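# Hang the shelf towel over the rail

## Task

Pick up the towel lying on the low shelf and drape it across the rail so that a substantial portion hangs down on both sides; the rail must remain upright, the robot must not tip over or finish leaning, and at the end the grippers must have released the towel and the robot must have backed away from it.

## Robot and tools

ROBOT. A LinearBot: an omnidirectional wheeled base carrying a column about 1.7 m high. A carriage slides on the column (lift_m) and holds two identical six-joint arms, left and right, each ending in a two-finger gripper. Each arm base sits roughly 0.57 m + lift_m above the floor, and carriage parts extend about 0.15 m below that. A hand can reach 0.78 m from its shoulder but only about 0.38 m below its arm base. Parked joints 1-6 are 0, 0.05, 0.05, 1.45, 0, 0. Cameras: carriage_camera (fixed, facing ahead, tilted about 20 degrees down), left_wrist_camera and right_wrist_camera (looking out past each hand's fingertips).

FRAMES. All positions are in metres. The base frame has its origin on the floor beneath the base centre, x ahead, y to the left, z upward; left_hand and right_hand (the midpoint between each hand's pads) are reported in it, with quat_wxyz giving hand orientation (hand z runs along the fingers, fingers open along hand y). base_odometry is measured in the frame the base had at scene start, from wheel rotation only, so slipping shows as travel; heading is in rad, left positive, -3.142 to 3.142.

move. One action per call. Arguments: base, joints, speeds, min_time_s, cameras. base holds exactly one key, each a relative offset from where the base last measured itself: translate_m (metres, forward positive, -2 to 2), strafe_m (metres, left positive, -2 to 2) or rotate_rad (radians, counter-clockwise positive, -6.3 to 6.3). joints is a single dictionary covering both arms and the lift, keyed by name; each value is an absolute target, not an offset: lift_m 0 to 1 m; leftN/rightN joint1 -2.617 to 3.054 rad (swing about vertical, 0 ahead, positive left); joint2 0 to 3.141 (shoulder: 0 upper arm pointing back level, 1.57 vertical, 3.14 forward level); joint3 0 to 3.141 (elbow, 0 folded, 3.14 straight); joint4 -1.57 to 1.57 (wrist pitch, positive lifts the fingertips); joint5 -1.57 to 1.57 (wrist yaw, positive turns fingertips to the right); joint6 -2.094 to 2.094 (roll about the finger axis); left_gripper_m/right_gripper_m 0 to 0.093 m pad gap. speeds caps top speeds for this call only: translate_m and strafe_m 0.02-0.5 m/s, rotate_rad 0.05-1.57 rad/s, lift_m 0.08-0.25 m/s. min_time_s (0.1-8 s) sets a minimum duration for arm and gripper motions, giving straighter, gentler moves. cameras lists which images to return (carriage_camera, left_wrist_camera, right_wrist_camera, or all; [] for none). A move with no action just reports state. Unknown keys make a call invalid; values out of range get it refused, and a refusal or stop cancels the remaining move, wait and finished_scene calls of that reply.

wait: seconds (0 to 10); the robot keeps its last command; returns state and images like an empty move.

zoom_image: camera plus region [x0, y0, x1, y1] in pixels of that camera's latest image (896x504, top-left origin), at most 504 by 504.

read_manual: section "licences" returns licence text only.

finished_scene: scene is the current scene's number; ends it irreversibly, so the towel must stay in place afterwards.

RESULT LINES. "move" reads done when every motion finished, otherwise the worst status. base_status and joint_status per motion: done (for the base, wheels turned the commanded amount, slip included); off_target (stopped short, may keep pushing); contact_stop or time_out (target dropped, holding in place); not_followed (an arm's targets were withheld because arms would come too close; free it by sending one arm its current readings with joint1 swung away, then the other in a later call). on_its_own lists uncommanded behaviour. motor_effort gives percent of maximum per motor, bracket = peak; a lift effort that keeps dropping while lowering means a hand or load is resting on something. Joint torques wrap at ±28 N m for joints 1-3. MOTOR HOT appears at 75 °C; at 100 °C an OVER-TEMPERATURE FAULT drops that arm for 30-60 s and its keys read limit_stop_at_motor_heat.

CAUTIONS. Hand readings tend to sit above the true hand, especially at long reach, and loaded arms sag. Joints left out of a call may still push toward old targets. Arms have no contact stop and spring to targets once freed; the base stops only on wheel load and ignores arms. If stuck against something, drive about 0.2 m back the way you came. Never back the column into a table edge. Keep arms from striking or squeezing each other, including grippers closing on the other arm's fingers. Avoid a high carriage with stretched or loaded arms, sudden stops and hard pushes or pulls, which can tip the robot; only images reveal a lean. Park arms between stages to limit heating, since the scene keeps running while you think. Don't drop the towel, fling it, or knock the rail; to release, command a gap well above the current gripper reading, then withdraw.

Each tool is called after ">>>" by a JSON object that holds its "api" and its "payload".

## Session

>>> {"api": "move", "payload": {}}

Scene clock: 0.00 s.
Joint torques (N m): no reading
base_odometry: x=+0.000 y=+0.000 heading=+0.000
base_status: not commanded
joint_positions: lift_m=+0.300 left_joint1_rad=-0.008 left_joint2_rad=+0.036 left_joint3_rad=+0.050 left_joint4_rad=+1.462 left_joint5_rad=+0.046 left_joint6_rad=+0.033 left_gripper_m=+0.09396 right_joint1_rad=+0.002 right_joint2_rad=+0.046 right_joint3_rad=+0.038 right_joint4_rad=+1.455 right_joint5_rad=-0.001 right_joint6_rad=+0.034 right_gripper_m=+0.09396
joint_status: not commanded
motor_effort: lift_m=+23 drive_wheels=+1
left_hand: x=+0.2444 y=+0.2948 z=+1.3221 quat_wxyz=(+0.999, +0.024, +0.047, +0.011) (m; base frame)
right_hand: x=+0.2528 y=-0.3027 z=+1.3189 quat_wxyz=(+0.998, +0.001, +0.061, +0.018) (m; base frame)
pictures: carriage_camera, left_wrist_camera, right_wrist_camera

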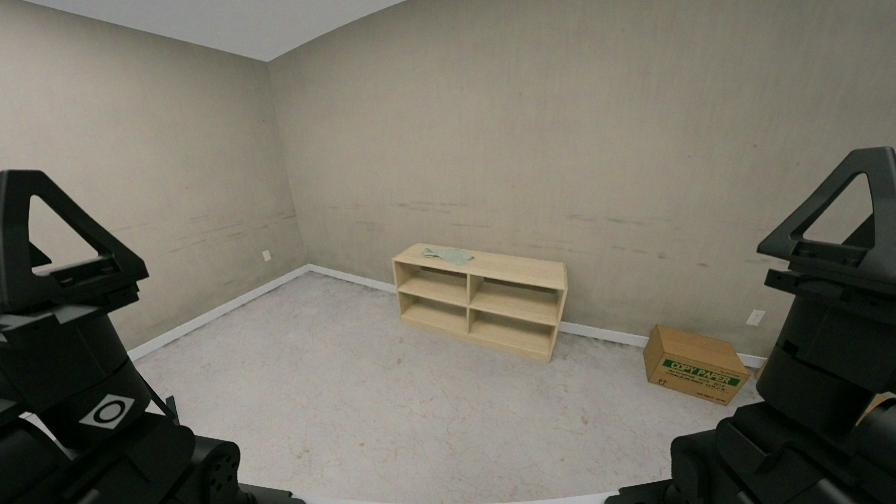

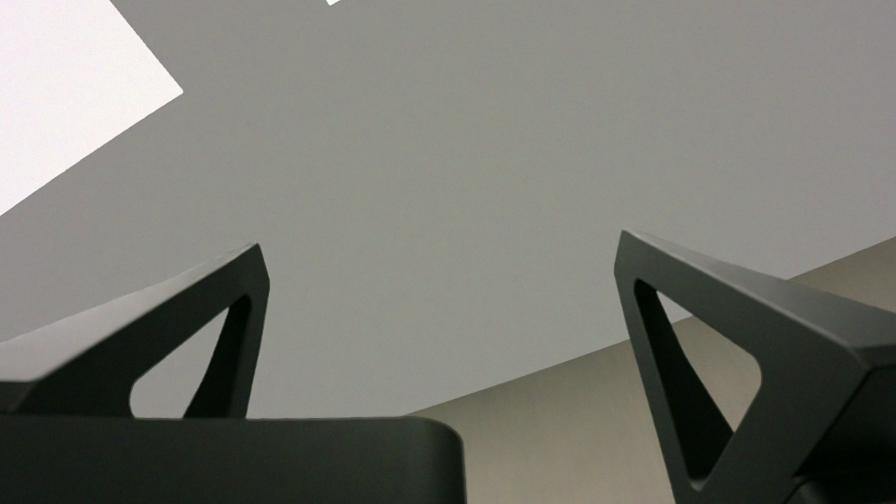

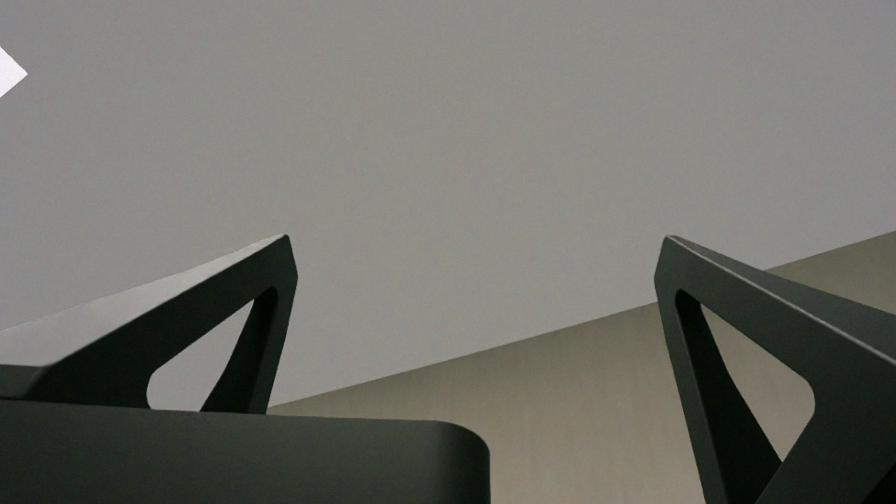

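>>> {"api": "zoom_image", "payload": {"camera": "carriage_camera", "region": [370, 220, 590, 380]}}

>>> {"api": "move", "payload": {"base": {"rotate_rad": -1.2}, "cameras": ["carriage_camera"]}}

Scaled by 2.291 from the camera's 896x504 image, which has a finer 1280x720 frame.

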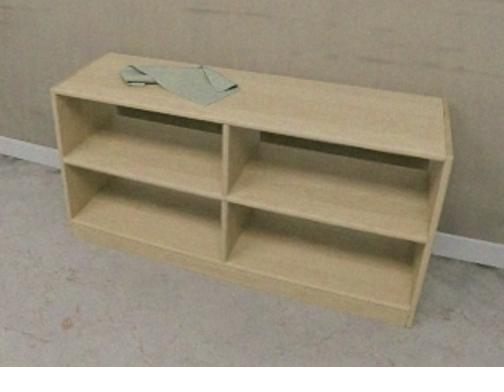

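Scene clock: 5.00 s.
Joint torques (N m): left_arm=[-0.29 3.95 5.71 -0.22 -0.01 -0.09] | right_arm=[-0.16 3.81 5.97 -0.17 0.07 0.07]
move: done
base_odometry: x=+0.000 y=+0.000 heading=-1.200
base_status: done
joint_positions: lift_m=+0.300 left_joint1_rad=-0.008 left_joint2_rad=+0.036 left_joint3_rad=+0.050 left_joint4_rad=+1.461 left_joint5_rad=+0.046 left_joint6_rad=+0.033 left_gripper_m=+0.09396 right_joint1_rad=+0.002 right_joint2_rad=+0.046 right_joint3_rad=+0.038 right_joint4_rad=+1.455 right_joint5_rad=-0.001 right_joint6_rad=+0.034 right_gripper_m=+0.09396
joint_status: not commanded
motor_effort: lift_m=+23(23) drive_wheels=+6(14)
left_hand: x=+0.2445 y=+0.2948 z=+1.3221 quat_wxyz=(+0.999, +0.024, +0.047, +0.011) (m; base frame)
right_hand: x=+0.2528 y=-0.3027 z=+1.3189 quat_wxyz=(+0.998, +0.001, +0.061, +0.018) (m; base frame)
pictures: carriage_camera

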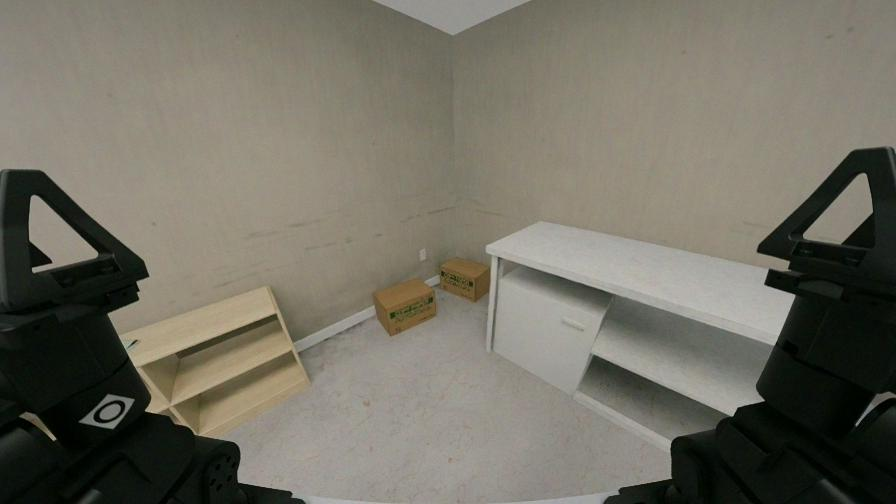

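>>> {"api": "move", "payload": {"base": {"rotate_rad": -1.3}, "cameras": ["carriage_camera"]}}

>>> {"api": "move", "payload": {"base": {"rotate_rad": -1.3}, "cameras": ["carriage_camera"]}}

Scene clock: 10.93 s.
Joint torques (N m): left_arm=[-0.32 3.93 5.65 -0.2 -0.01 -0.08] | right_arm=[-0.17 3.79 5.98 -0.17 0.07 0.06]
move: done
base_odometry: x=+0.000 y=+0.000 heading=-2.499
base_status: done
joint_positions: lift_m=+0.300 left_joint1_rad=-0.008 left_joint2_rad=+0.036 left_joint3_rad=+0.050 left_joint4_rad=+1.461 left_joint5_rad=+0.046 left_joint6_rad=+0.033 left_gripper_m=+0.09397 right_joint1_rad=+0.002 right_joint2_rad=+0.046 right_joint3_rad=+0.038 right_joint4_rad=+1.455 right_joint5_rad=-0.001 right_joint6_rad=+0.034 right_gripper_m=+0.09397
joint_status: not commanded
motor_effort: lift_m=+23(23) drive_wheels=+6(13)
left_hand: x=+0.2445 y=+0.2948 z=+1.3221 quat_wxyz=(+0.999, +0.024, +0.047, +0.011) (m; base frame)
right_hand: x=+0.2528 y=-0.3027 z=+1.3189 quat_wxyz=(+0.998, +0.001, +0.061, +0.018) (m; base frame)
pictures: carriage_camera

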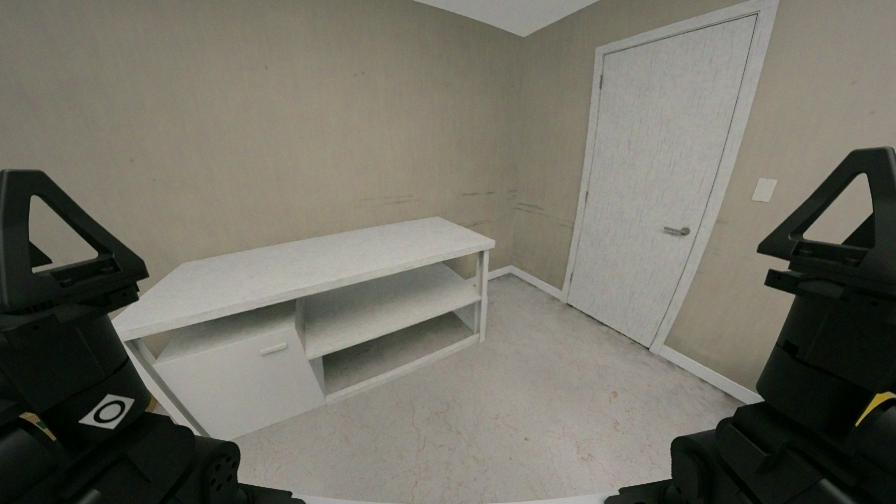

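Scene clock: 13.80 s.
Joint torques (N m): left_arm=[-0.35 3.81 5.64 -0.22 0.01 -0.09] | right_arm=[-0.21 3.81 5.97 -0.17 0.06 0.06]
move: done
base_odometry: x=+0.000 y=+0.000 heading=+2.485
base_status: done
joint_positions: lift_m=+0.300 left_joint1_rad=-0.008 left_joint2_rad=+0.036 left_joint3_rad=+0.050 left_joint4_rad=+1.461 left_joint5_rad=+0.046 left_joint6_rad=+0.033 left_gripper_m=+0.09397 right_joint1_rad=+0.002 right_joint2_rad=+0.046 right_joint3_rad=+0.038 right_joint4_rad=+1.455 right_joint5_rad=-0.001 right_joint6_rad=+0.034 right_gripper_m=+0.09397
joint_status: not commanded
motor_effort: lift_m=+23(23) drive_wheels=+6(13)
left_hand: x=+0.2445 y=+0.2948 z=+1.3221 quat_wxyz=(+0.999, +0.024, +0.047, +0.011) (m; base frame)
right_hand: x=+0.2528 y=-0.3027 z=+1.3189 quat_wxyz=(+0.998, +0.001, +0.061, +0.018) (m; base frame)
pictures: carriage_camera

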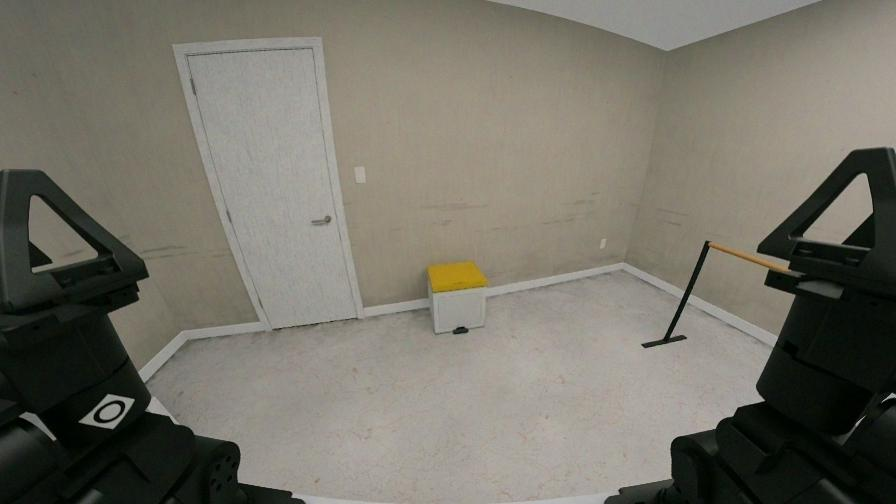

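>>> {"api": "move", "payload": {"base": {"rotate_rad": -0.9}, "cameras": ["carriage_camera"]}}

Scene clock: 18.33 s.
Joint torques (N m): left_arm=[-0.39 3.89 5.72 -0.23 0 -0.08] | right_arm=[-0.2 3.88 5.96 -0.18 0.08 0.08]
move: done
base_odometry: x=+0.000 y=+0.000 heading=+1.585
base_status: done
joint_positions: lift_m=+0.300 left_joint1_rad=-0.008 left_joint2_rad=+0.036 left_joint3_rad=+0.050 left_joint4_rad=+1.461 left_joint5_rad=+0.046 left_joint6_rad=+0.033 left_gripper_m=+0.09398 right_joint1_rad=+0.002 right_joint2_rad=+0.046 right_joint3_rad=+0.038 right_joint4_rad=+1.455 right_joint5_rad=-0.001 right_joint6_rad=+0.034 right_gripper_m=+0.09398
joint_status: not commanded
motor_effort: lift_m=+23(23) drive_wheels=+6(12)
left_hand: x=+0.2445 y=+0.2948 z=+1.3221 quat_wxyz=(+0.999, +0.024, +0.047, +0.011) (m; base frame)
right_hand: x=+0.2528 y=-0.3027 z=+1.3189 quat_wxyz=(+0.998, +0.001, +0.061, +0.018) (m; base frame)
pictures: carriage_camera

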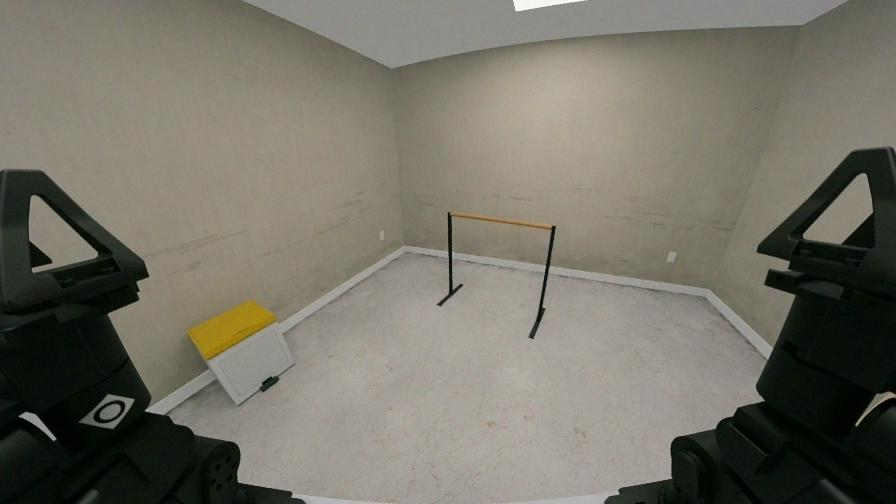

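>>> {"api": "zoom_image", "payload": {"camera": "carriage_camera", "region": [420, 190, 580, 350]}}

Scaled by 3.150 from the camera's 896x504 image, which has a finer 1280x720 frame.

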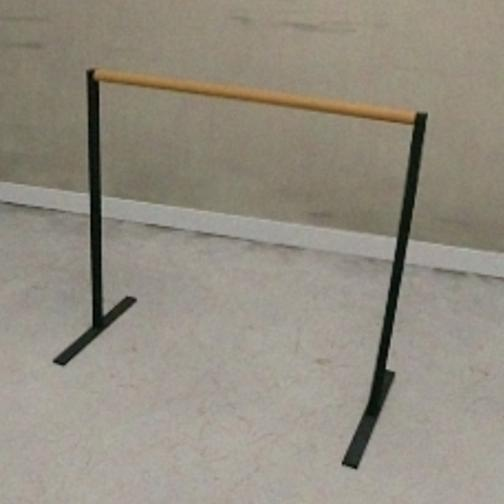

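>>> {"api": "move", "payload": {"base": {"rotate_rad": -2.041}, "cameras": []}}

>>> {"api": "move", "payload": {"base": {"strafe_m": 0.774}, "cameras": []}}

>>> {"api": "move", "payload": {"base": {"translate_m": 0.65}, "cameras": ["carriage_camera"]}}

Scene clock: 77.80 s.
Joint torques (N m): left_arm=[-0.32 3.84 5.7 -0.23 0 -0.07] | right_arm=[-0.24 3.88 6.01 -0.18 0.06 0.06]
move: done
base_odometry: x=+0.000 y=+0.000 heading=-0.455
base_status: done
joint_positions: lift_m=+0.300 left_joint1_rad=-0.008 left_joint2_rad=+0.036 left_joint3_rad=+0.050 left_joint4_rad=+1.461 left_joint5_rad=+0.046 left_joint6_rad=+0.033 left_gripper_m=+0.09398 right_joint1_rad=+0.002 right_joint2_rad=+0.046 right_joint3_rad=+0.038 right_joint4_rad=+1.455 right_joint5_rad=-0.001 right_joint6_rad=+0.034 right_gripper_m=+0.09398
joint_status: not commanded
motor_effort: lift_m=+23(23) drive_wheels=+6(13)
left_hand: x=+0.2446 y=+0.2948 z=+1.3220 quat_wxyz=(+0.999, +0.024, +0.047, +0.011) (m; base frame)
right_hand: x=+0.2528 y=-0.3027 z=+1.3189 quat_wxyz=(+0.998, +0.001, +0.061, +0.018) (m; base frame)
pictures: none
No camera images: "cameras" was empty.

Scene clock: 81.60 s.
Joint torques (N m): left_arm=[-0.28 3.85 5.67 -0.23 -0.01 -0.08] | right_arm=[-0.18 3.85 5.98 -0.19 0.09 0.07]
move: done
base_odometry: x=+0.341 y=+0.695 heading=-0.456
base_status: done
joint_positions: lift_m=+0.300 left_joint1_rad=-0.009 left_joint2_rad=+0.036 left_joint3_rad=+0.050 left_joint4_rad=+1.461 left_joint5_rad=+0.046 left_joint6_rad=+0.033 left_gripper_m=+0.09398 right_joint1_rad=+0.002 right_joint2_rad=+0.046 right_joint3_rad=+0.038 right_joint4_rad=+1.455 right_joint5_rad=-0.001 right_joint6_rad=+0.034 right_gripper_m=+0.09398
joint_status: not commanded
motor_effort: lift_m=+23(23) drive_wheels=-7(18)
left_hand: x=+0.2446 y=+0.2948 z=+1.3220 quat_wxyz=(+0.999, +0.024, +0.047, +0.011) (m; base frame)
right_hand: x=+0.2528 y=-0.3026 z=+1.3189 quat_wxyz=(+0.998, +0.000, +0.061, +0.018) (m; base frame)
pictures: none
No camera images: "cameras" was empty.

Scene clock: 85.13 s.
Joint torques (N m): left_arm=[-0.31 3.86 5.65 -0.21 0.01 -0.08] | right_arm=[-0.23 3.95 5.98 -0.17 0.08 0.08]
move: done
base_odometry: x=+0.925 y=+0.409 heading=-0.456
base_status: done
joint_positions: lift_m=+0.300 left_joint1_rad=-0.009 left_joint2_rad=+0.036 left_joint3_rad=+0.050 left_joint4_rad=+1.461 left_joint5_rad=+0.046 left_joint6_rad=+0.033 left_gripper_m=+0.09398 right_joint1_rad=+0.002 right_joint2_rad=+0.046 right_joint3_rad=+0.038 right_joint4_rad=+1.455 right_joint5_rad=-0.001 right_joint6_rad=+0.034 right_gripper_m=+0.09398
joint_status: not commanded
motor_effort: lift_m=+23(23) drive_wheels=-4(12)
left_hand: x=+0.2447 y=+0.2948 z=+1.3220 quat_wxyz=(+0.999, +0.024, +0.048, +0.011) (m; base frame)
right_hand: x=+0.2528 y=-0.3026 z=+1.3189 quat_wxyz=(+0.998, +0.000, +0.061, +0.018) (m; base frame)
pictures: carriage_camera

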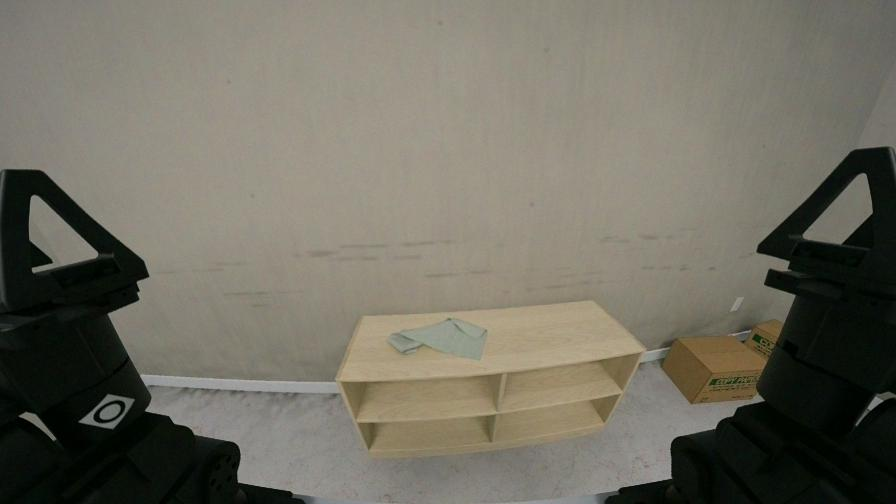

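>>> {"api": "zoom_image", "payload": {"camera": "carriage_camera", "region": [370, 300, 510, 380]}}

Scaled by 3.600 from the camera's 896x504 image, which has a finer 1280x720 frame.

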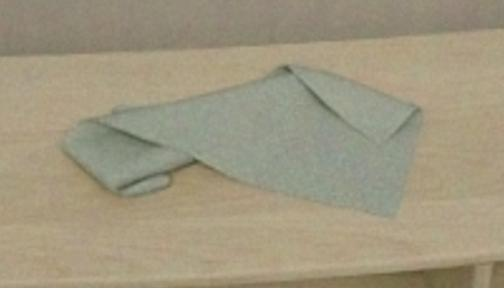

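>>> {"api": "move", "payload": {"base": {"rotate_rad": 0.057}, "cameras": []}}

>>> {"api": "move", "payload": {"base": {"translate_m": 0.26}, "speeds": {"translate_m": 0.2}, "cameras": ["carriage_camera"]}}

>>> {"api": "zoom_image", "payload": {"camera": "carriage_camera", "region": [330, 340, 530, 480]}}

Scene clock: 103.50 s.
Joint torques (N m): left_arm=[-0.32 3.86 5.65 -0.21 0.02 -0.08] | right_arm=[-0.21 3.82 5.97 -0.18 0.05 0.08]
move: done
base_odometry: x=+0.925 y=+0.408 heading=-0.400
base_status: done
joint_positions: lift_m=+0.300 left_joint1_rad=-0.009 left_joint2_rad=+0.036 left_joint3_rad=+0.050 left_joint4_rad=+1.461 left_joint5_rad=+0.046 left_joint6_rad=+0.033 left_gripper_m=+0.09398 right_joint1_rad=+0.002 right_joint2_rad=+0.046 right_joint3_rad=+0.038 right_joint4_rad=+1.455 right_joint5_rad=-0.001 right_joint6_rad=+0.034 right_gripper_m=+0.09398
joint_status: not commanded
motor_effort: lift_m=+23(23) drive_wheels=-5(8)
left_hand: x=+0.2447 y=+0.2948 z=+1.3220 quat_wxyz=(+0.999, +0.024, +0.048, +0.011) (m; base frame)
right_hand: x=+0.2528 y=-0.3026 z=+1.3189 quat_wxyz=(+0.998, +0.000, +0.061, +0.018) (m; base frame)
pictures: none
No camera images: "cameras" was empty.

Scene clock: 105.90 s.
Joint torques (N m): left_arm=[-0.29 3.85 5.72 -0.22 0 -0.08] | right_arm=[-0.23 3.9 5.94 -0.19 0.08 0.05]
move: done
base_odometry: x=+1.165 y=+0.308 heading=-0.398
base_status: done
joint_positions: lift_m=+0.300 left_joint1_rad=-0.009 left_joint2_rad=+0.036 left_joint3_rad=+0.050 left_joint4_rad=+1.461 left_joint5_rad=+0.046 left_joint6_rad=+0.033 left_gripper_m=+0.09398 right_joint1_rad=+0.002 right_joint2_rad=+0.046 right_joint3_rad=+0.038 right_joint4_rad=+1.456 right_joint5_rad=-0.001 right_joint6_rad=+0.034 right_gripper_m=+0.09398
joint_status: not commanded
motor_effort: lift_m=+23(23) drive_wheels=-7(16)
left_hand: x=+0.2447 y=+0.2948 z=+1.3220 quat_wxyz=(+0.999, +0.024, +0.048, +0.011) (m; base frame)
right_hand: x=+0.2525 y=-0.3026 z=+1.3190 quat_wxyz=(+0.998, +0.000, +0.061, +0.018) (m; base frame)
pictures: carriage_camera

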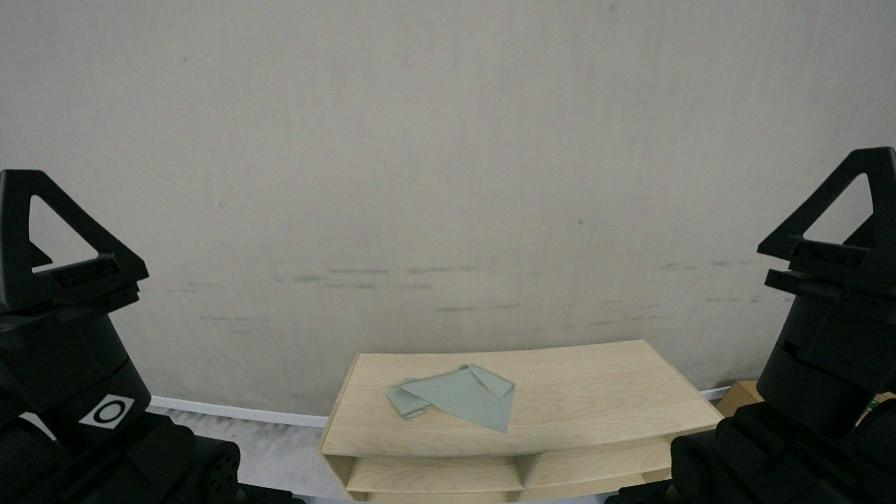

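Scaled by 2.520 from the camera's 896x504 image, which has a finer 1280x720 frame.

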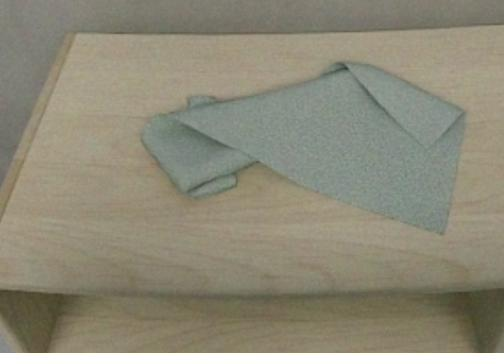

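>>> {"api": "move", "payload": {"joints": {"right_joint1_rad": 0.29, "right_joint2_rad": 2.43, "right_joint3_rad": 1.386, "right_joint4_rad": -0.528, "right_joint5_rad": 0, "right_joint6_rad": -0.934}, "min_time_s": 3}}

Scene clock: 144.60 s.
Joint torques (N m): left_arm=[-0.39 3.92 5.7 -0.21 -0.01 -0.09] | right_arm=[0.42 -10.86 6.05 0.14 0.01 -0.11]
move: done
base_odometry: x=+1.165 y=+0.308 heading=-0.398
base_status: not commanded
joint_positions: lift_m=+0.300 left_joint1_rad=-0.009 left_joint2_rad=+0.036 left_joint3_rad=+0.050 left_joint4_rad=+1.461 left_joint5_rad=+0.046 left_joint6_rad=+0.033 left_gripper_m=+0.09398 right_joint1_rad=+0.284 right_joint2_rad=+2.406 right_joint3_rad=+1.370 right_joint4_rad=-0.510 right_joint5_rad=-0.001 right_joint6_rad=-0.919 right_gripper_m=+0.09399
joint_status: all done
motor_effort: lift_m=+23(23) drive_wheels=+7(8)
left_hand: x=+0.2447 y=+0.2948 z=+1.3220 quat_wxyz=(+0.999, +0.024, +0.048, +0.011) (m; base frame)
right_hand: x=+0.6032 y=-0.1912 z=+0.7558 quat_wxyz=(+0.012, -0.566, +0.824, -0.003) (m; base frame)
pictures: carriage_camera, left_wrist_camera, right_wrist_camera
camera_calibration:
left_wrist_camera: T_world_to_cam=[[0.0407658, -0.996616, -0.0713827, 0.37686], [0.745833, 0.0778923, -0.661563, 0.671084], [0.664885, -0.0262704, 0.746484, -1.02104], [0, 0, 0, 1]] pos_world=[0.162996, 0.296489, 1.23306]
right_wrist_camera: T_world_to_cam=[[0.924504, -0.379027, -0.0403947, -0.590232], [-0.292929, -0.774284, 0.560961, -0.383342], [-0.243896, -0.506778, -0.826856, 0.801792], [0, 0, 0, 1]] pos_world=[0.628933, -0.114198, 0.854164]

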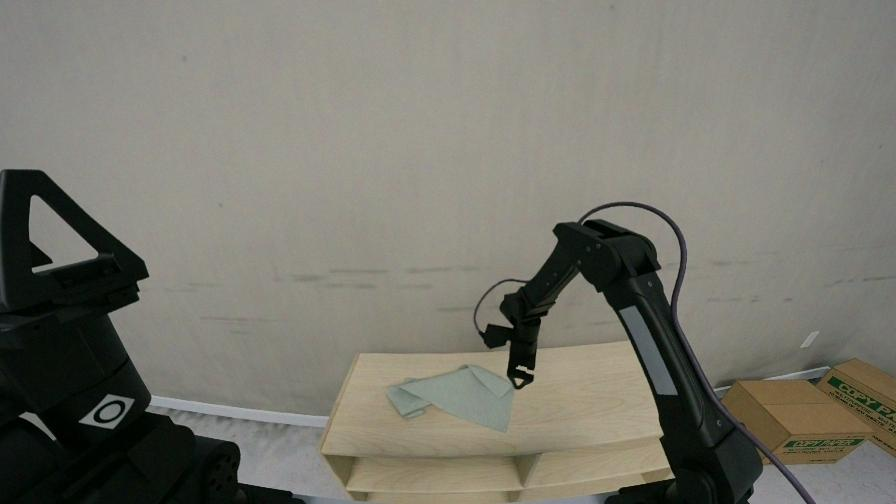

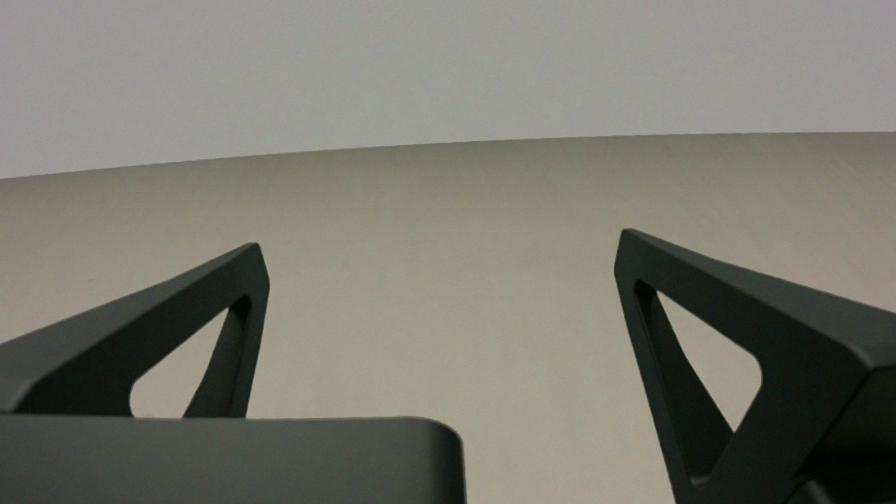

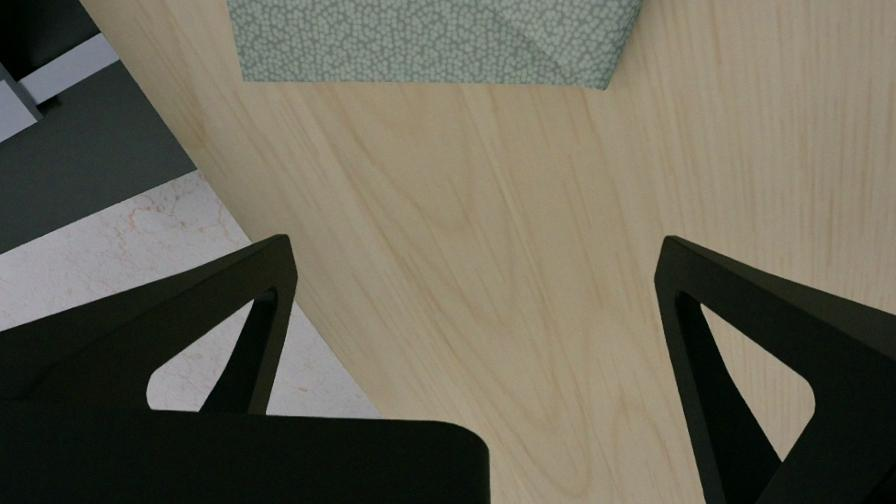

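>>> {"api": "move", "payload": {"joints": {"right_joint1_rad": 0.40, "right_joint2_rad": 2.43, "right_joint3_rad": 1.386, "right_joint4_rad": -0.545, "right_joint5_rad": 0, "right_joint6_rad": -0.80, "lift_m": 0.19}, "min_time_s": 1, "cameras": ["carriage_camera", "right_wrist_camera"]}}

Scene clock: 160.47 s.
Joint torques (N m): left_arm=[-0.28 3.89 5.61 -0.19 -0.01 -0.1] | right_arm=[0.36 -11.88 5.33 0.12 0.02 0.26]
move: done
base_odometry: x=+1.165 y=+0.308 heading=-0.398
base_status: not commanded
joint_positions: lift_m=+0.190 left_joint1_rad=-0.009 left_joint2_rad=+0.036 left_joint3_rad=+0.050 left_joint4_rad=+1.461 left_joint5_rad=+0.046 left_joint6_rad=+0.033 left_gripper_m=+0.09398 right_joint1_rad=+0.394 right_joint2_rad=+2.418 right_joint3_rad=+1.378 right_joint4_rad=-0.529 right_joint5_rad=-0.001 right_joint6_rad=-0.815 right_gripper_m=+0.09399
joint_status: all done
motor_effort: lift_m=+20(20) drive_wheels=+7(7)
left_hand: x=+0.2447 y=+0.2948 z=+1.2124 quat_wxyz=(+0.999, +0.024, +0.048, +0.011) (m; base frame)
right_hand: x=+0.5846 y=-0.1515 z=+0.6430 quat_wxyz=(+0.001, -0.568, +0.823, +0.000) (m; base frame)
pictures: carriage_camera, right_wrist_camera
camera_calibration:
carriage_camera: T_world_to_cam=[[-0.00554303, -0.999684, -0.0245377, 0.0331116], [-0.377596, 0.0248139, -0.925638, 1.16709], [0.925954, 0.00413448, -0.377614, 0.310762], [0, 0, 0, 1]] pos_world=[0.15312, 0.00285626, 1.19846]
right_wrist_camera: T_world_to_cam=[[0.92567, -0.373781, -0.0585043, -0.550828], [-0.275732, -0.772407, 0.572154, -0.31172], [-0.259049, -0.513494, -0.818057, 0.726334], [0, 0, 0, 1]] pos_world=[0.61209, -0.0736958, 0.740309]

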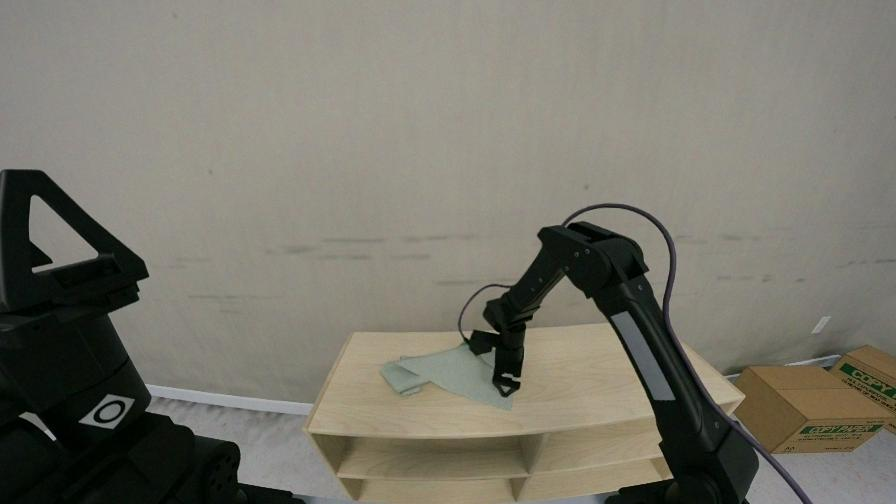

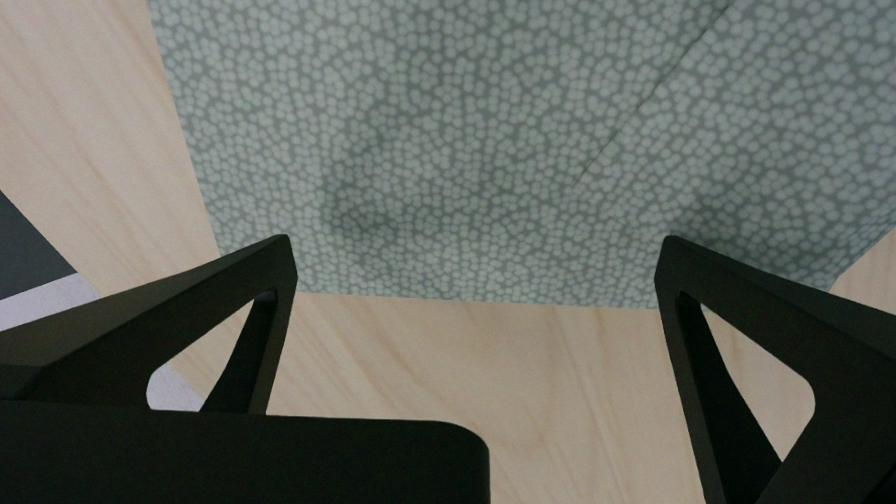

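>>> {"api": "move", "payload": {"joints": {"lift_m": 0.155}, "speeds": {"lift_m": 0.08}, "cameras": ["right_wrist_camera"]}}

Scene clock: 167.33 s.
Joint torques (N m): left_arm=[-0.32 3.82 5.63 -0.2 0 -0.08] | right_arm=[-0.23 -7.21 4.07 0.82 -0.2 0.07]
move: done
base_odometry: x=+1.165 y=+0.308 heading=-0.399
base_status: not commanded
joint_positions: lift_m=+0.156 left_joint1_rad=-0.009 left_joint2_rad=+0.036 left_joint3_rad=+0.050 left_joint4_rad=+1.461 left_joint5_rad=+0.046 left_joint6_rad=+0.033 left_gripper_m=+0.09398 right_joint1_rad=+0.400 right_joint2_rad=+2.367 right_joint3_rad=+1.396 right_joint4_rad=-0.601 right_joint5_rad=+0.018 right_joint6_rad=-0.801 right_gripper_m=+0.09399
joint_status: all done
motor_effort: lift_m=+17(18) drive_wheels=+8(8)
left_hand: x=+0.2447 y=+0.2948 z=+1.1778 quat_wxyz=(+0.999, +0.024, +0.048, +0.011) (m; base frame)
right_hand: x=+0.5870 y=-0.1513 z=+0.6308 quat_wxyz=(-0.002, -0.565, +0.825, -0.009) (m; base frame)
pictures: right_wrist_camera
camera_calibration:
right_wrist_camera: T_world_to_cam=[[0.92321, -0.381434, -0.0468178, -0.560747], [-0.284041, -0.75934, 0.585426, -0.305532], [-0.258852, -0.527172, -0.809373, 0.709414], [0, 0, 0, 1]] pos_world=[0.614536, -0.0719076, 0.726794]

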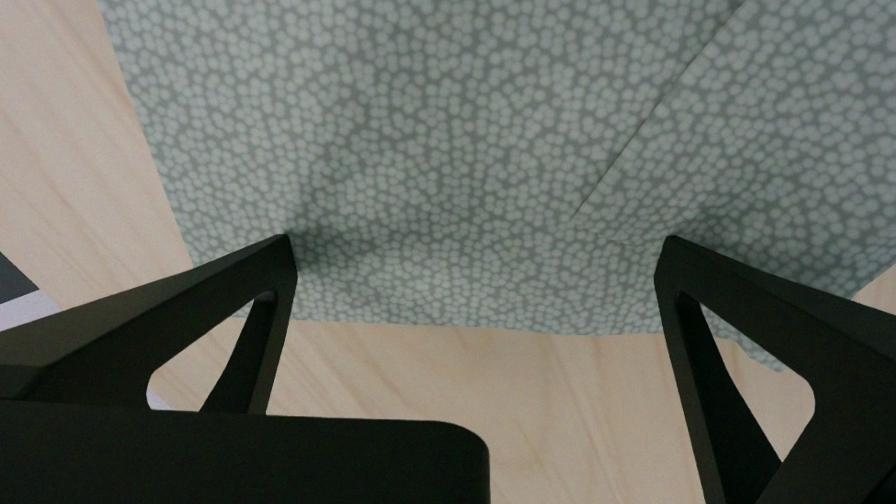

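>>> {"api": "move", "payload": {"joints": {"right_gripper_m": 0.0}, "min_time_s": 2.5, "cameras": ["right_wrist_camera"]}}

Scene clock: 173.20 s.
Joint torques (N m): left_arm=[-0.28 3.92 5.64 -0.22 0.01 -0.08] | right_arm=[0.12 -7.47 4.08 0.32 -0.38 0.08]
move: done
base_odometry: x=+1.165 y=+0.308 heading=-0.399
base_status: not commanded
joint_positions: lift_m=+0.156 left_joint1_rad=-0.009 left_joint2_rad=+0.036 left_joint3_rad=+0.050 left_joint4_rad=+1.461 left_joint5_rad=+0.046 left_joint6_rad=+0.033 left_gripper_m=+0.09398 right_joint1_rad=+0.397 right_joint2_rad=+2.367 right_joint3_rad=+1.397 right_joint4_rad=-0.537 right_joint5_rad=+0.035 right_joint6_rad=-0.801 right_gripper_m=+0.00369
joint_status: all done
motor_effort: lift_m=+17(17) drive_wheels=+8(8)
left_hand: x=+0.2447 y=+0.2948 z=+1.1778 quat_wxyz=(+0.999, +0.024, +0.048, +0.011) (m; base frame)
right_hand: x=+0.6037 y=-0.1492 z=+0.6316 quat_wxyz=(+0.028, -0.563, +0.826, -0.024) (m; base frame)
pictures: right_wrist_camera
camera_calibration:
right_wrist_camera: T_world_to_cam=[[0.922724, -0.385293, 0.0113701, -0.612326], [-0.325701, -0.763554, 0.557587, -0.257439], [-0.206153, -0.518202, -0.83004, 0.698156], [0, 0, 0, 1]] pos_world=[0.625087, -0.0707075, 0.730005]

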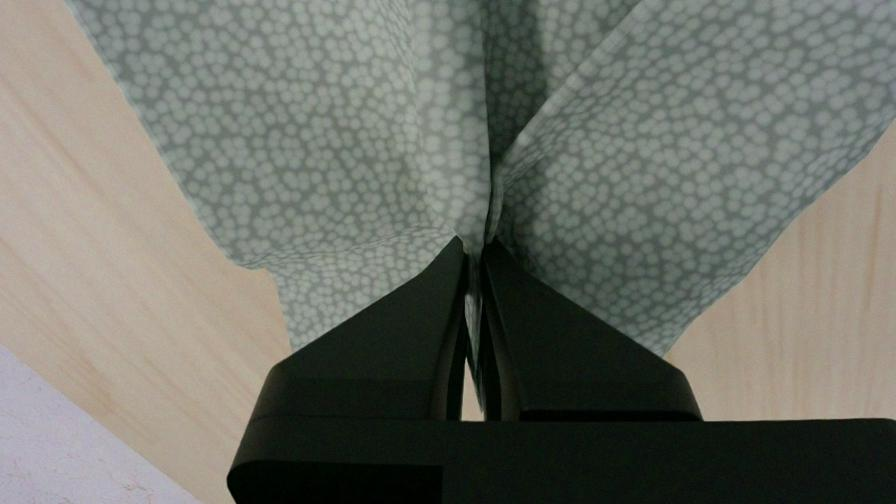

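>>> {"api": "move", "payload": {"joints": {"lift_m": 0.4}, "speeds": {"lift_m": 0.12}, "cameras": ["carriage_camera", "right_wrist_camera"]}}

Scene clock: 177.33 s.
Joint torques (N m): left_arm=[-0.25 3.89 5.67 -0.27 0 -0.1] | right_arm=[0.12 -11.28 4.14 0.2 -0.08 0.09]
move: done
base_odometry: x=+1.165 y=+0.308 heading=-0.399
base_status: not commanded
joint_positions: lift_m=+0.400 left_joint1_rad=-0.009 left_joint2_rad=+0.036 left_joint3_rad=+0.050 left_joint4_rad=+1.461 left_joint5_rad=+0.046 left_joint6_rad=+0.033 left_gripper_m=+0.09398 right_joint1_rad=+0.397 right_joint2_rad=+2.409 right_joint3_rad=+1.393 right_joint4_rad=-0.533 right_joint5_rad=+0.008 right_joint6_rad=-0.801 right_gripper_m=+0.00360
joint_status: all done
motor_effort: lift_m=+24(29) drive_wheels=+7(8)
left_hand: x=+0.2447 y=+0.2948 z=+1.4219 quat_wxyz=(+0.999, +0.024, +0.048, +0.011) (m; base frame)
right_hand: x=+0.5919 y=-0.1490 z=+0.8585 quat_wxyz=(+0.010, -0.564, +0.826, -0.006) (m; base frame)
pictures: carriage_camera, right_wrist_camera
camera_calibration:
carriage_camera: T_world_to_cam=[[-0.00554303, -0.999684, -0.0245377, 0.0382522], [-0.377596, 0.0248139, -0.925638, 1.36101], [0.925954, 0.00413448, -0.377614, 0.389872], [0, 0, 0, 1]] pos_world=[0.15312, 0.00285626, 1.40796]
right_wrist_camera: T_world_to_cam=[[0.922519, -0.384061, -0.0381489, -0.561118], [-0.296682, -0.768892, 0.566378, -0.413172], [-0.246856, -0.511177, -0.823262, 0.903376], [0, 0, 0, 1]] pos_world=[0.618065, -0.0714041, 0.956321]

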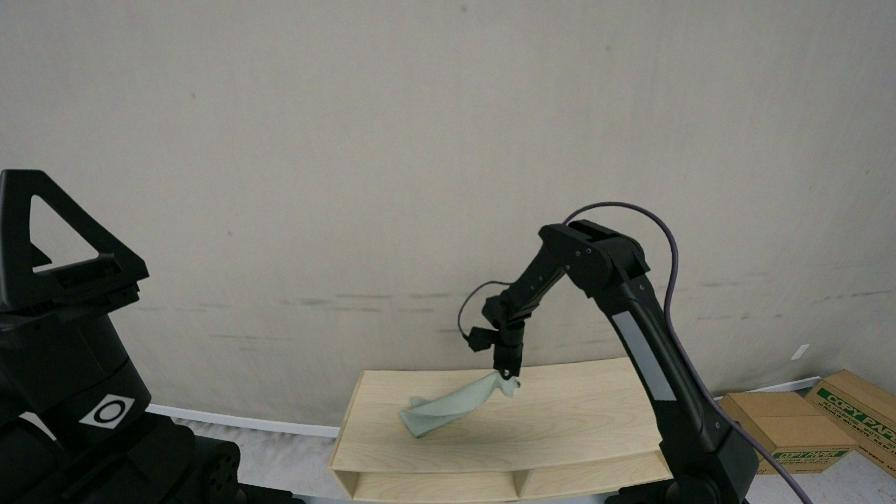

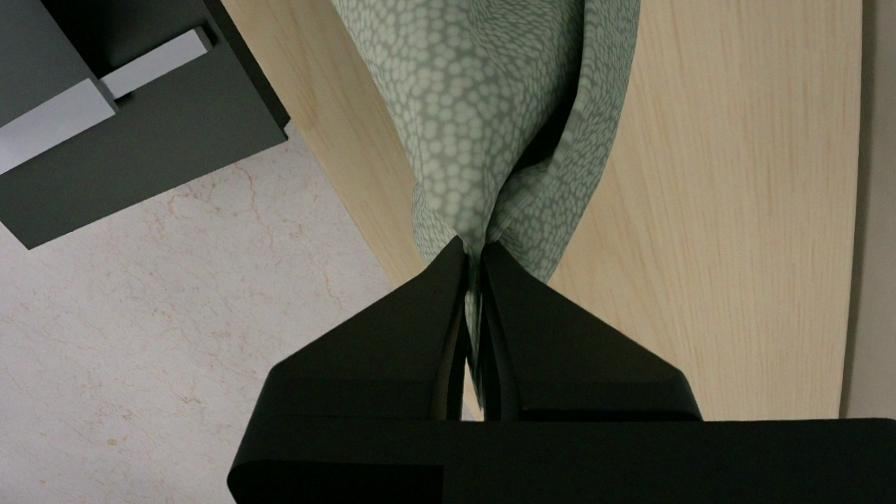

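>>> {"api": "move", "payload": {"joints": {"lift_m": 0.75}, "speeds": {"lift_m": 0.15}, "cameras": ["carriage_camera", "right_wrist_camera"]}}

Scene clock: 182.17 s.
Joint torques (N m): left_arm=[-0.31 3.84 5.64 -0.21 -0.01 -0.07] | right_arm=[0.14 -11.89 4.14 0.16 -0.07 0.09]
move: done
base_odometry: x=+1.165 y=+0.308 heading=-0.399
base_status: not commanded
joint_positions: lift_m=+0.750 left_joint1_rad=-0.009 left_joint2_rad=+0.036 left_joint3_rad=+0.050 left_joint4_rad=+1.461 left_joint5_rad=+0.046 left_joint6_rad=+0.033 left_gripper_m=+0.09398 right_joint1_rad=+0.397 right_joint2_rad=+2.417 right_joint3_rad=+1.390 right_joint4_rad=-0.536 right_joint5_rad=+0.007 right_joint6_rad=-0.801 right_gripper_m=+0.00359
joint_status: all done
motor_effort: lift_m=+25(30) drive_wheels=+7(7)
left_hand: x=+0.2447 y=+0.2948 z=+1.7718 quat_wxyz=(+0.999, +0.024, +0.048, +0.011) (m; base frame)
right_hand: x=+0.5884 y=-0.1504 z=+1.2048 quat_wxyz=(+0.003, -0.564, +0.826, -0.004) (m; base frame)
pictures: carriage_camera, right_wrist_camera
camera_calibration:
carriage_camera: T_world_to_cam=[[-0.00554303, -0.999684, -0.0245377, 0.0468404], [-0.377596, 0.0248139, -0.925638, 1.68498], [0.925954, 0.00413448, -0.377614, 0.522036], [0, 0, 0, 1]] pos_world=[0.15312, 0.00285626, 1.75796]
right_wrist_camera: T_world_to_cam=[[0.921962, -0.384328, -0.0477368, -0.533384], [-0.289647, -0.766098, 0.573758, -0.624138], [-0.257082, -0.515156, -0.817633, 1.18554], [0, 0, 0, 1]] pos_world=[0.615762, -0.0724056, 1.30198]

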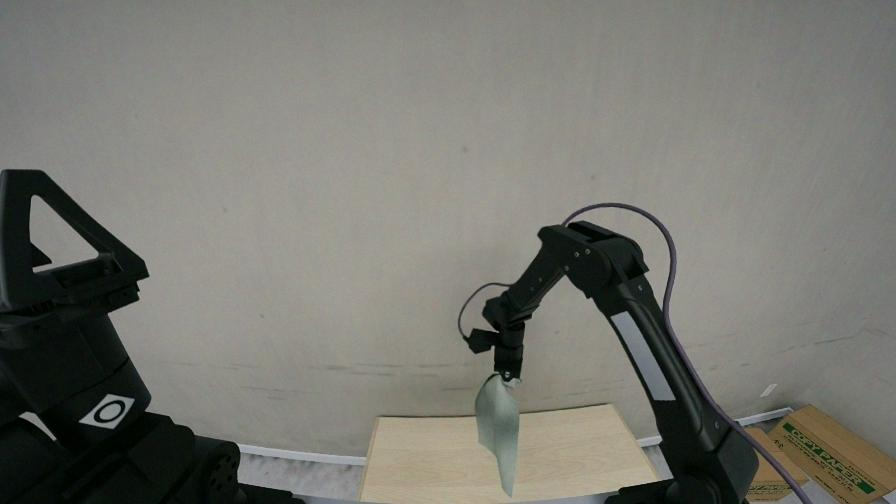

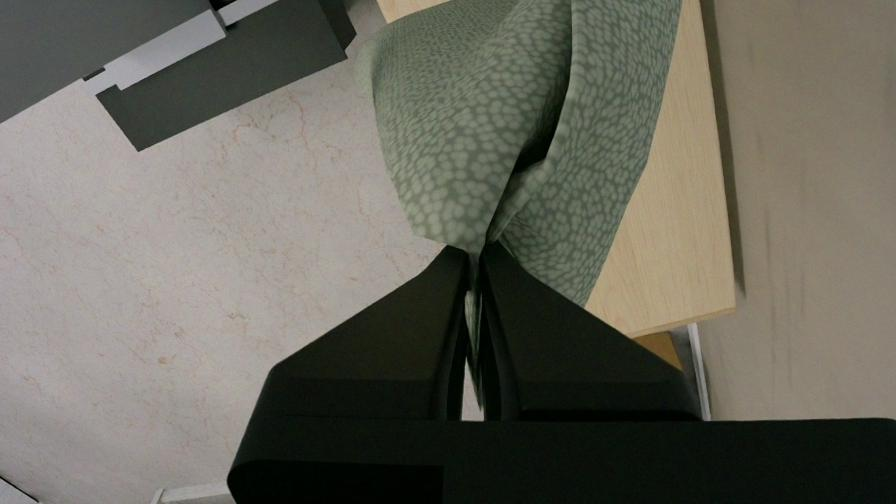

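>>> {"api": "move", "payload": {"joints": {"lift_m": 0.7}, "cameras": ["carriage_camera"]}}

>>> {"api": "zoom_image", "payload": {"camera": "carriage_camera", "region": [420, 320, 620, 504]}}

Scene clock: 191.17 s.
Joint torques (N m): left_arm=[-0.28 3.9 5.7 -0.23 -0.02 -0.09] | right_arm=[0.13 -12.36 4.36 0.21 -0.09 0.08]
move: done
base_odometry: x=+1.165 y=+0.308 heading=-0.399
base_status: not commanded
joint_positions: lift_m=+0.700 left_joint1_rad=-0.009 left_joint2_rad=+0.036 left_joint3_rad=+0.050 left_joint4_rad=+1.461 left_joint5_rad=+0.046 left_joint6_rad=+0.033 left_gripper_m=+0.09398 right_joint1_rad=+0.397 right_joint2_rad=+2.422 right_joint3_rad=+1.388 right_joint4_rad=-0.538 right_joint5_rad=+0.007 right_joint6_rad=-0.801 right_gripper_m=+0.00359
joint_status: all done
motor_effort: lift_m=+20(21) drive_wheels=+7(7)
left_hand: x=+0.2447 y=+0.2948 z=+1.7224 quat_wxyz=(+0.999, +0.024, +0.048, +0.011) (m; base frame)
right_hand: x=+0.5858 y=-0.1515 z=+1.1533 quat_wxyz=(-0.001, -0.564, +0.826, -0.004) (m; base frame)
pictures: carriage_camera
camera_calibration:
carriage_camera: T_world_to_cam=[[-0.00554303, -0.999684, -0.0245377, 0.0456283], [-0.377596, 0.0248139, -0.925638, 1.63926], [0.925954, 0.00413448, -0.377614, 0.503382], [0, 0, 0, 1]] pos_world=[0.15312, 0.00285626, 1.70856]

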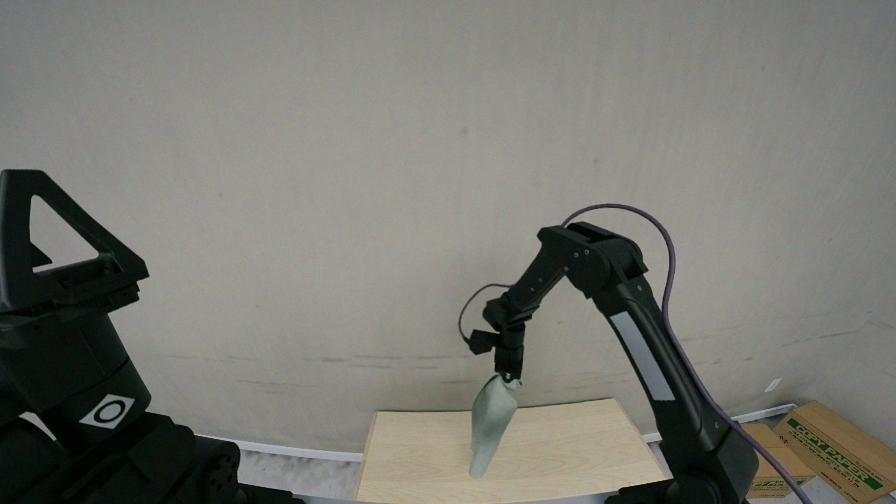

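Scaled by 2.520 from the camera's 896x504 image, which has a finer 1280x720 frame.

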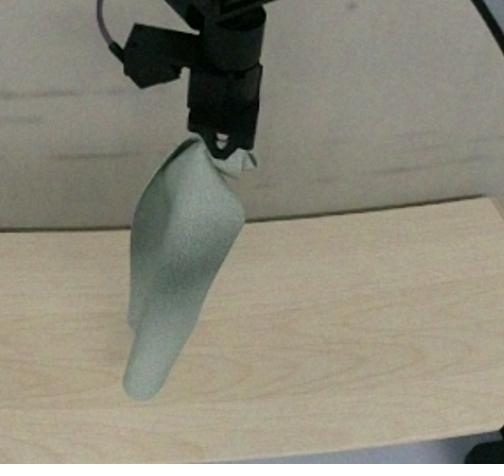

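>>> {"api": "move", "payload": {"base": {"translate_m": -0.5}, "speeds": {"translate_m": 0.3}, "cameras": []}}

>>> {"api": "move", "payload": {"base": {"rotate_rad": 1.406}, "speeds": {"rotate_rad": 0.7}, "joints": {"right_joint6_rad": 0.0, "lift_m": 0.6}, "min_time_s": 2, "cameras": ["carriage_camera"]}}

Scene clock: 213.70 s.
Joint torques (N m): left_arm=[-0.34 3.84 5.7 -0.21 0 -0.08] | right_arm=[0.06 -12.37 4.48 0.19 -0.09 0.1]
move: done
base_odometry: x=+0.704 y=+0.501 heading=-0.398
base_status: done
joint_positions: lift_m=+0.700 left_joint1_rad=-0.009 left_joint2_rad=+0.036 left_joint3_rad=+0.050 left_joint4_rad=+1.459 left_joint5_rad=+0.046 left_joint6_rad=+0.033 left_gripper_m=+0.09398 right_joint1_rad=+0.397 right_joint2_rad=+2.422 right_joint3_rad=+1.388 right_joint4_rad=-0.540 right_joint5_rad=+0.007 right_joint6_rad=-0.801 right_gripper_m=+0.00359
joint_status: not commanded
motor_effort: lift_m=+20(20) drive_wheels=+6(17)
left_hand: x=+0.2450 y=+0.2948 z=+1.7224 quat_wxyz=(+0.998, +0.024, +0.048, +0.011) (m; base frame)
right_hand: x=+0.5853 y=-0.1515 z=+1.1533 quat_wxyz=(-0.002, -0.564, +0.826, -0.003) (m; base frame)
pictures: none
No camera images: "cameras" was empty.

Scene clock: 216.90 s.
Joint torques (N m): left_arm=[-0.25 3.92 5.67 -0.2 0 -0.09] | right_arm=[-0.14 -12.4 4.6 0.26 0 0.22]
move: done
base_odometry: x=+0.704 y=+0.502 heading=+1.008
base_status: done
joint_positions: lift_m=+0.600 left_joint1_rad=-0.009 left_joint2_rad=+0.036 left_joint3_rad=+0.050 left_joint4_rad=+1.459 left_joint5_rad=+0.046 left_joint6_rad=+0.033 left_gripper_m=+0.09398 right_joint1_rad=+0.399 right_joint2_rad=+2.423 right_joint3_rad=+1.387 right_joint4_rad=-0.542 right_joint5_rad=+0.007 right_joint6_rad=-0.014 right_gripper_m=+0.00359
joint_status: all done
motor_effort: lift_m=+20(20) drive_wheels=+7(14)
left_hand: x=+0.2450 y=+0.2948 z=+1.6224 quat_wxyz=(+0.998, +0.024, +0.048, +0.011) (m; base frame)
right_hand: x=+0.5837 y=-0.1512 z=+1.0528 quat_wxyz=(-0.003, -0.205, +0.979, -0.004) (m; base frame)
pictures: carriage_camera
camera_calibration:
carriage_camera: T_world_to_cam=[[-0.00554303, -0.999684, -0.0245377, 0.0431745], [-0.377596, 0.0248139, -0.925638, 1.54669], [0.925954, 0.00413448, -0.377614, 0.465621], [0, 0, 0, 1]] pos_world=[0.15312, 0.00285626, 1.60856]

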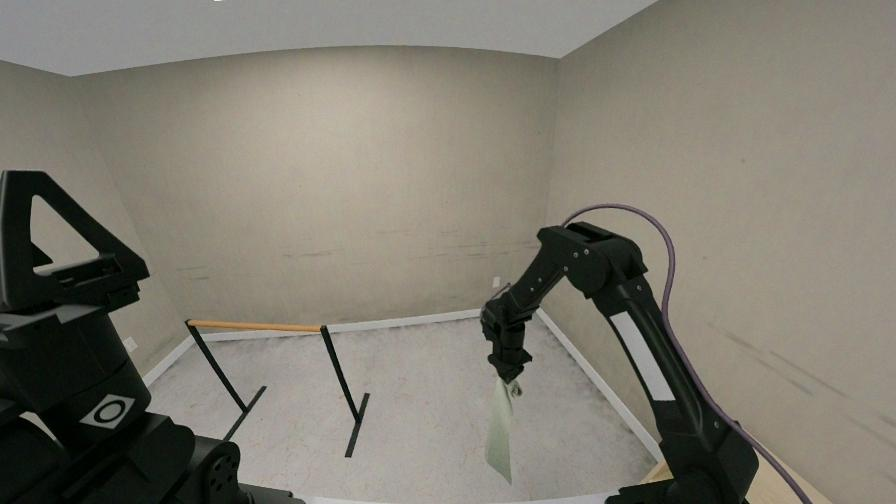

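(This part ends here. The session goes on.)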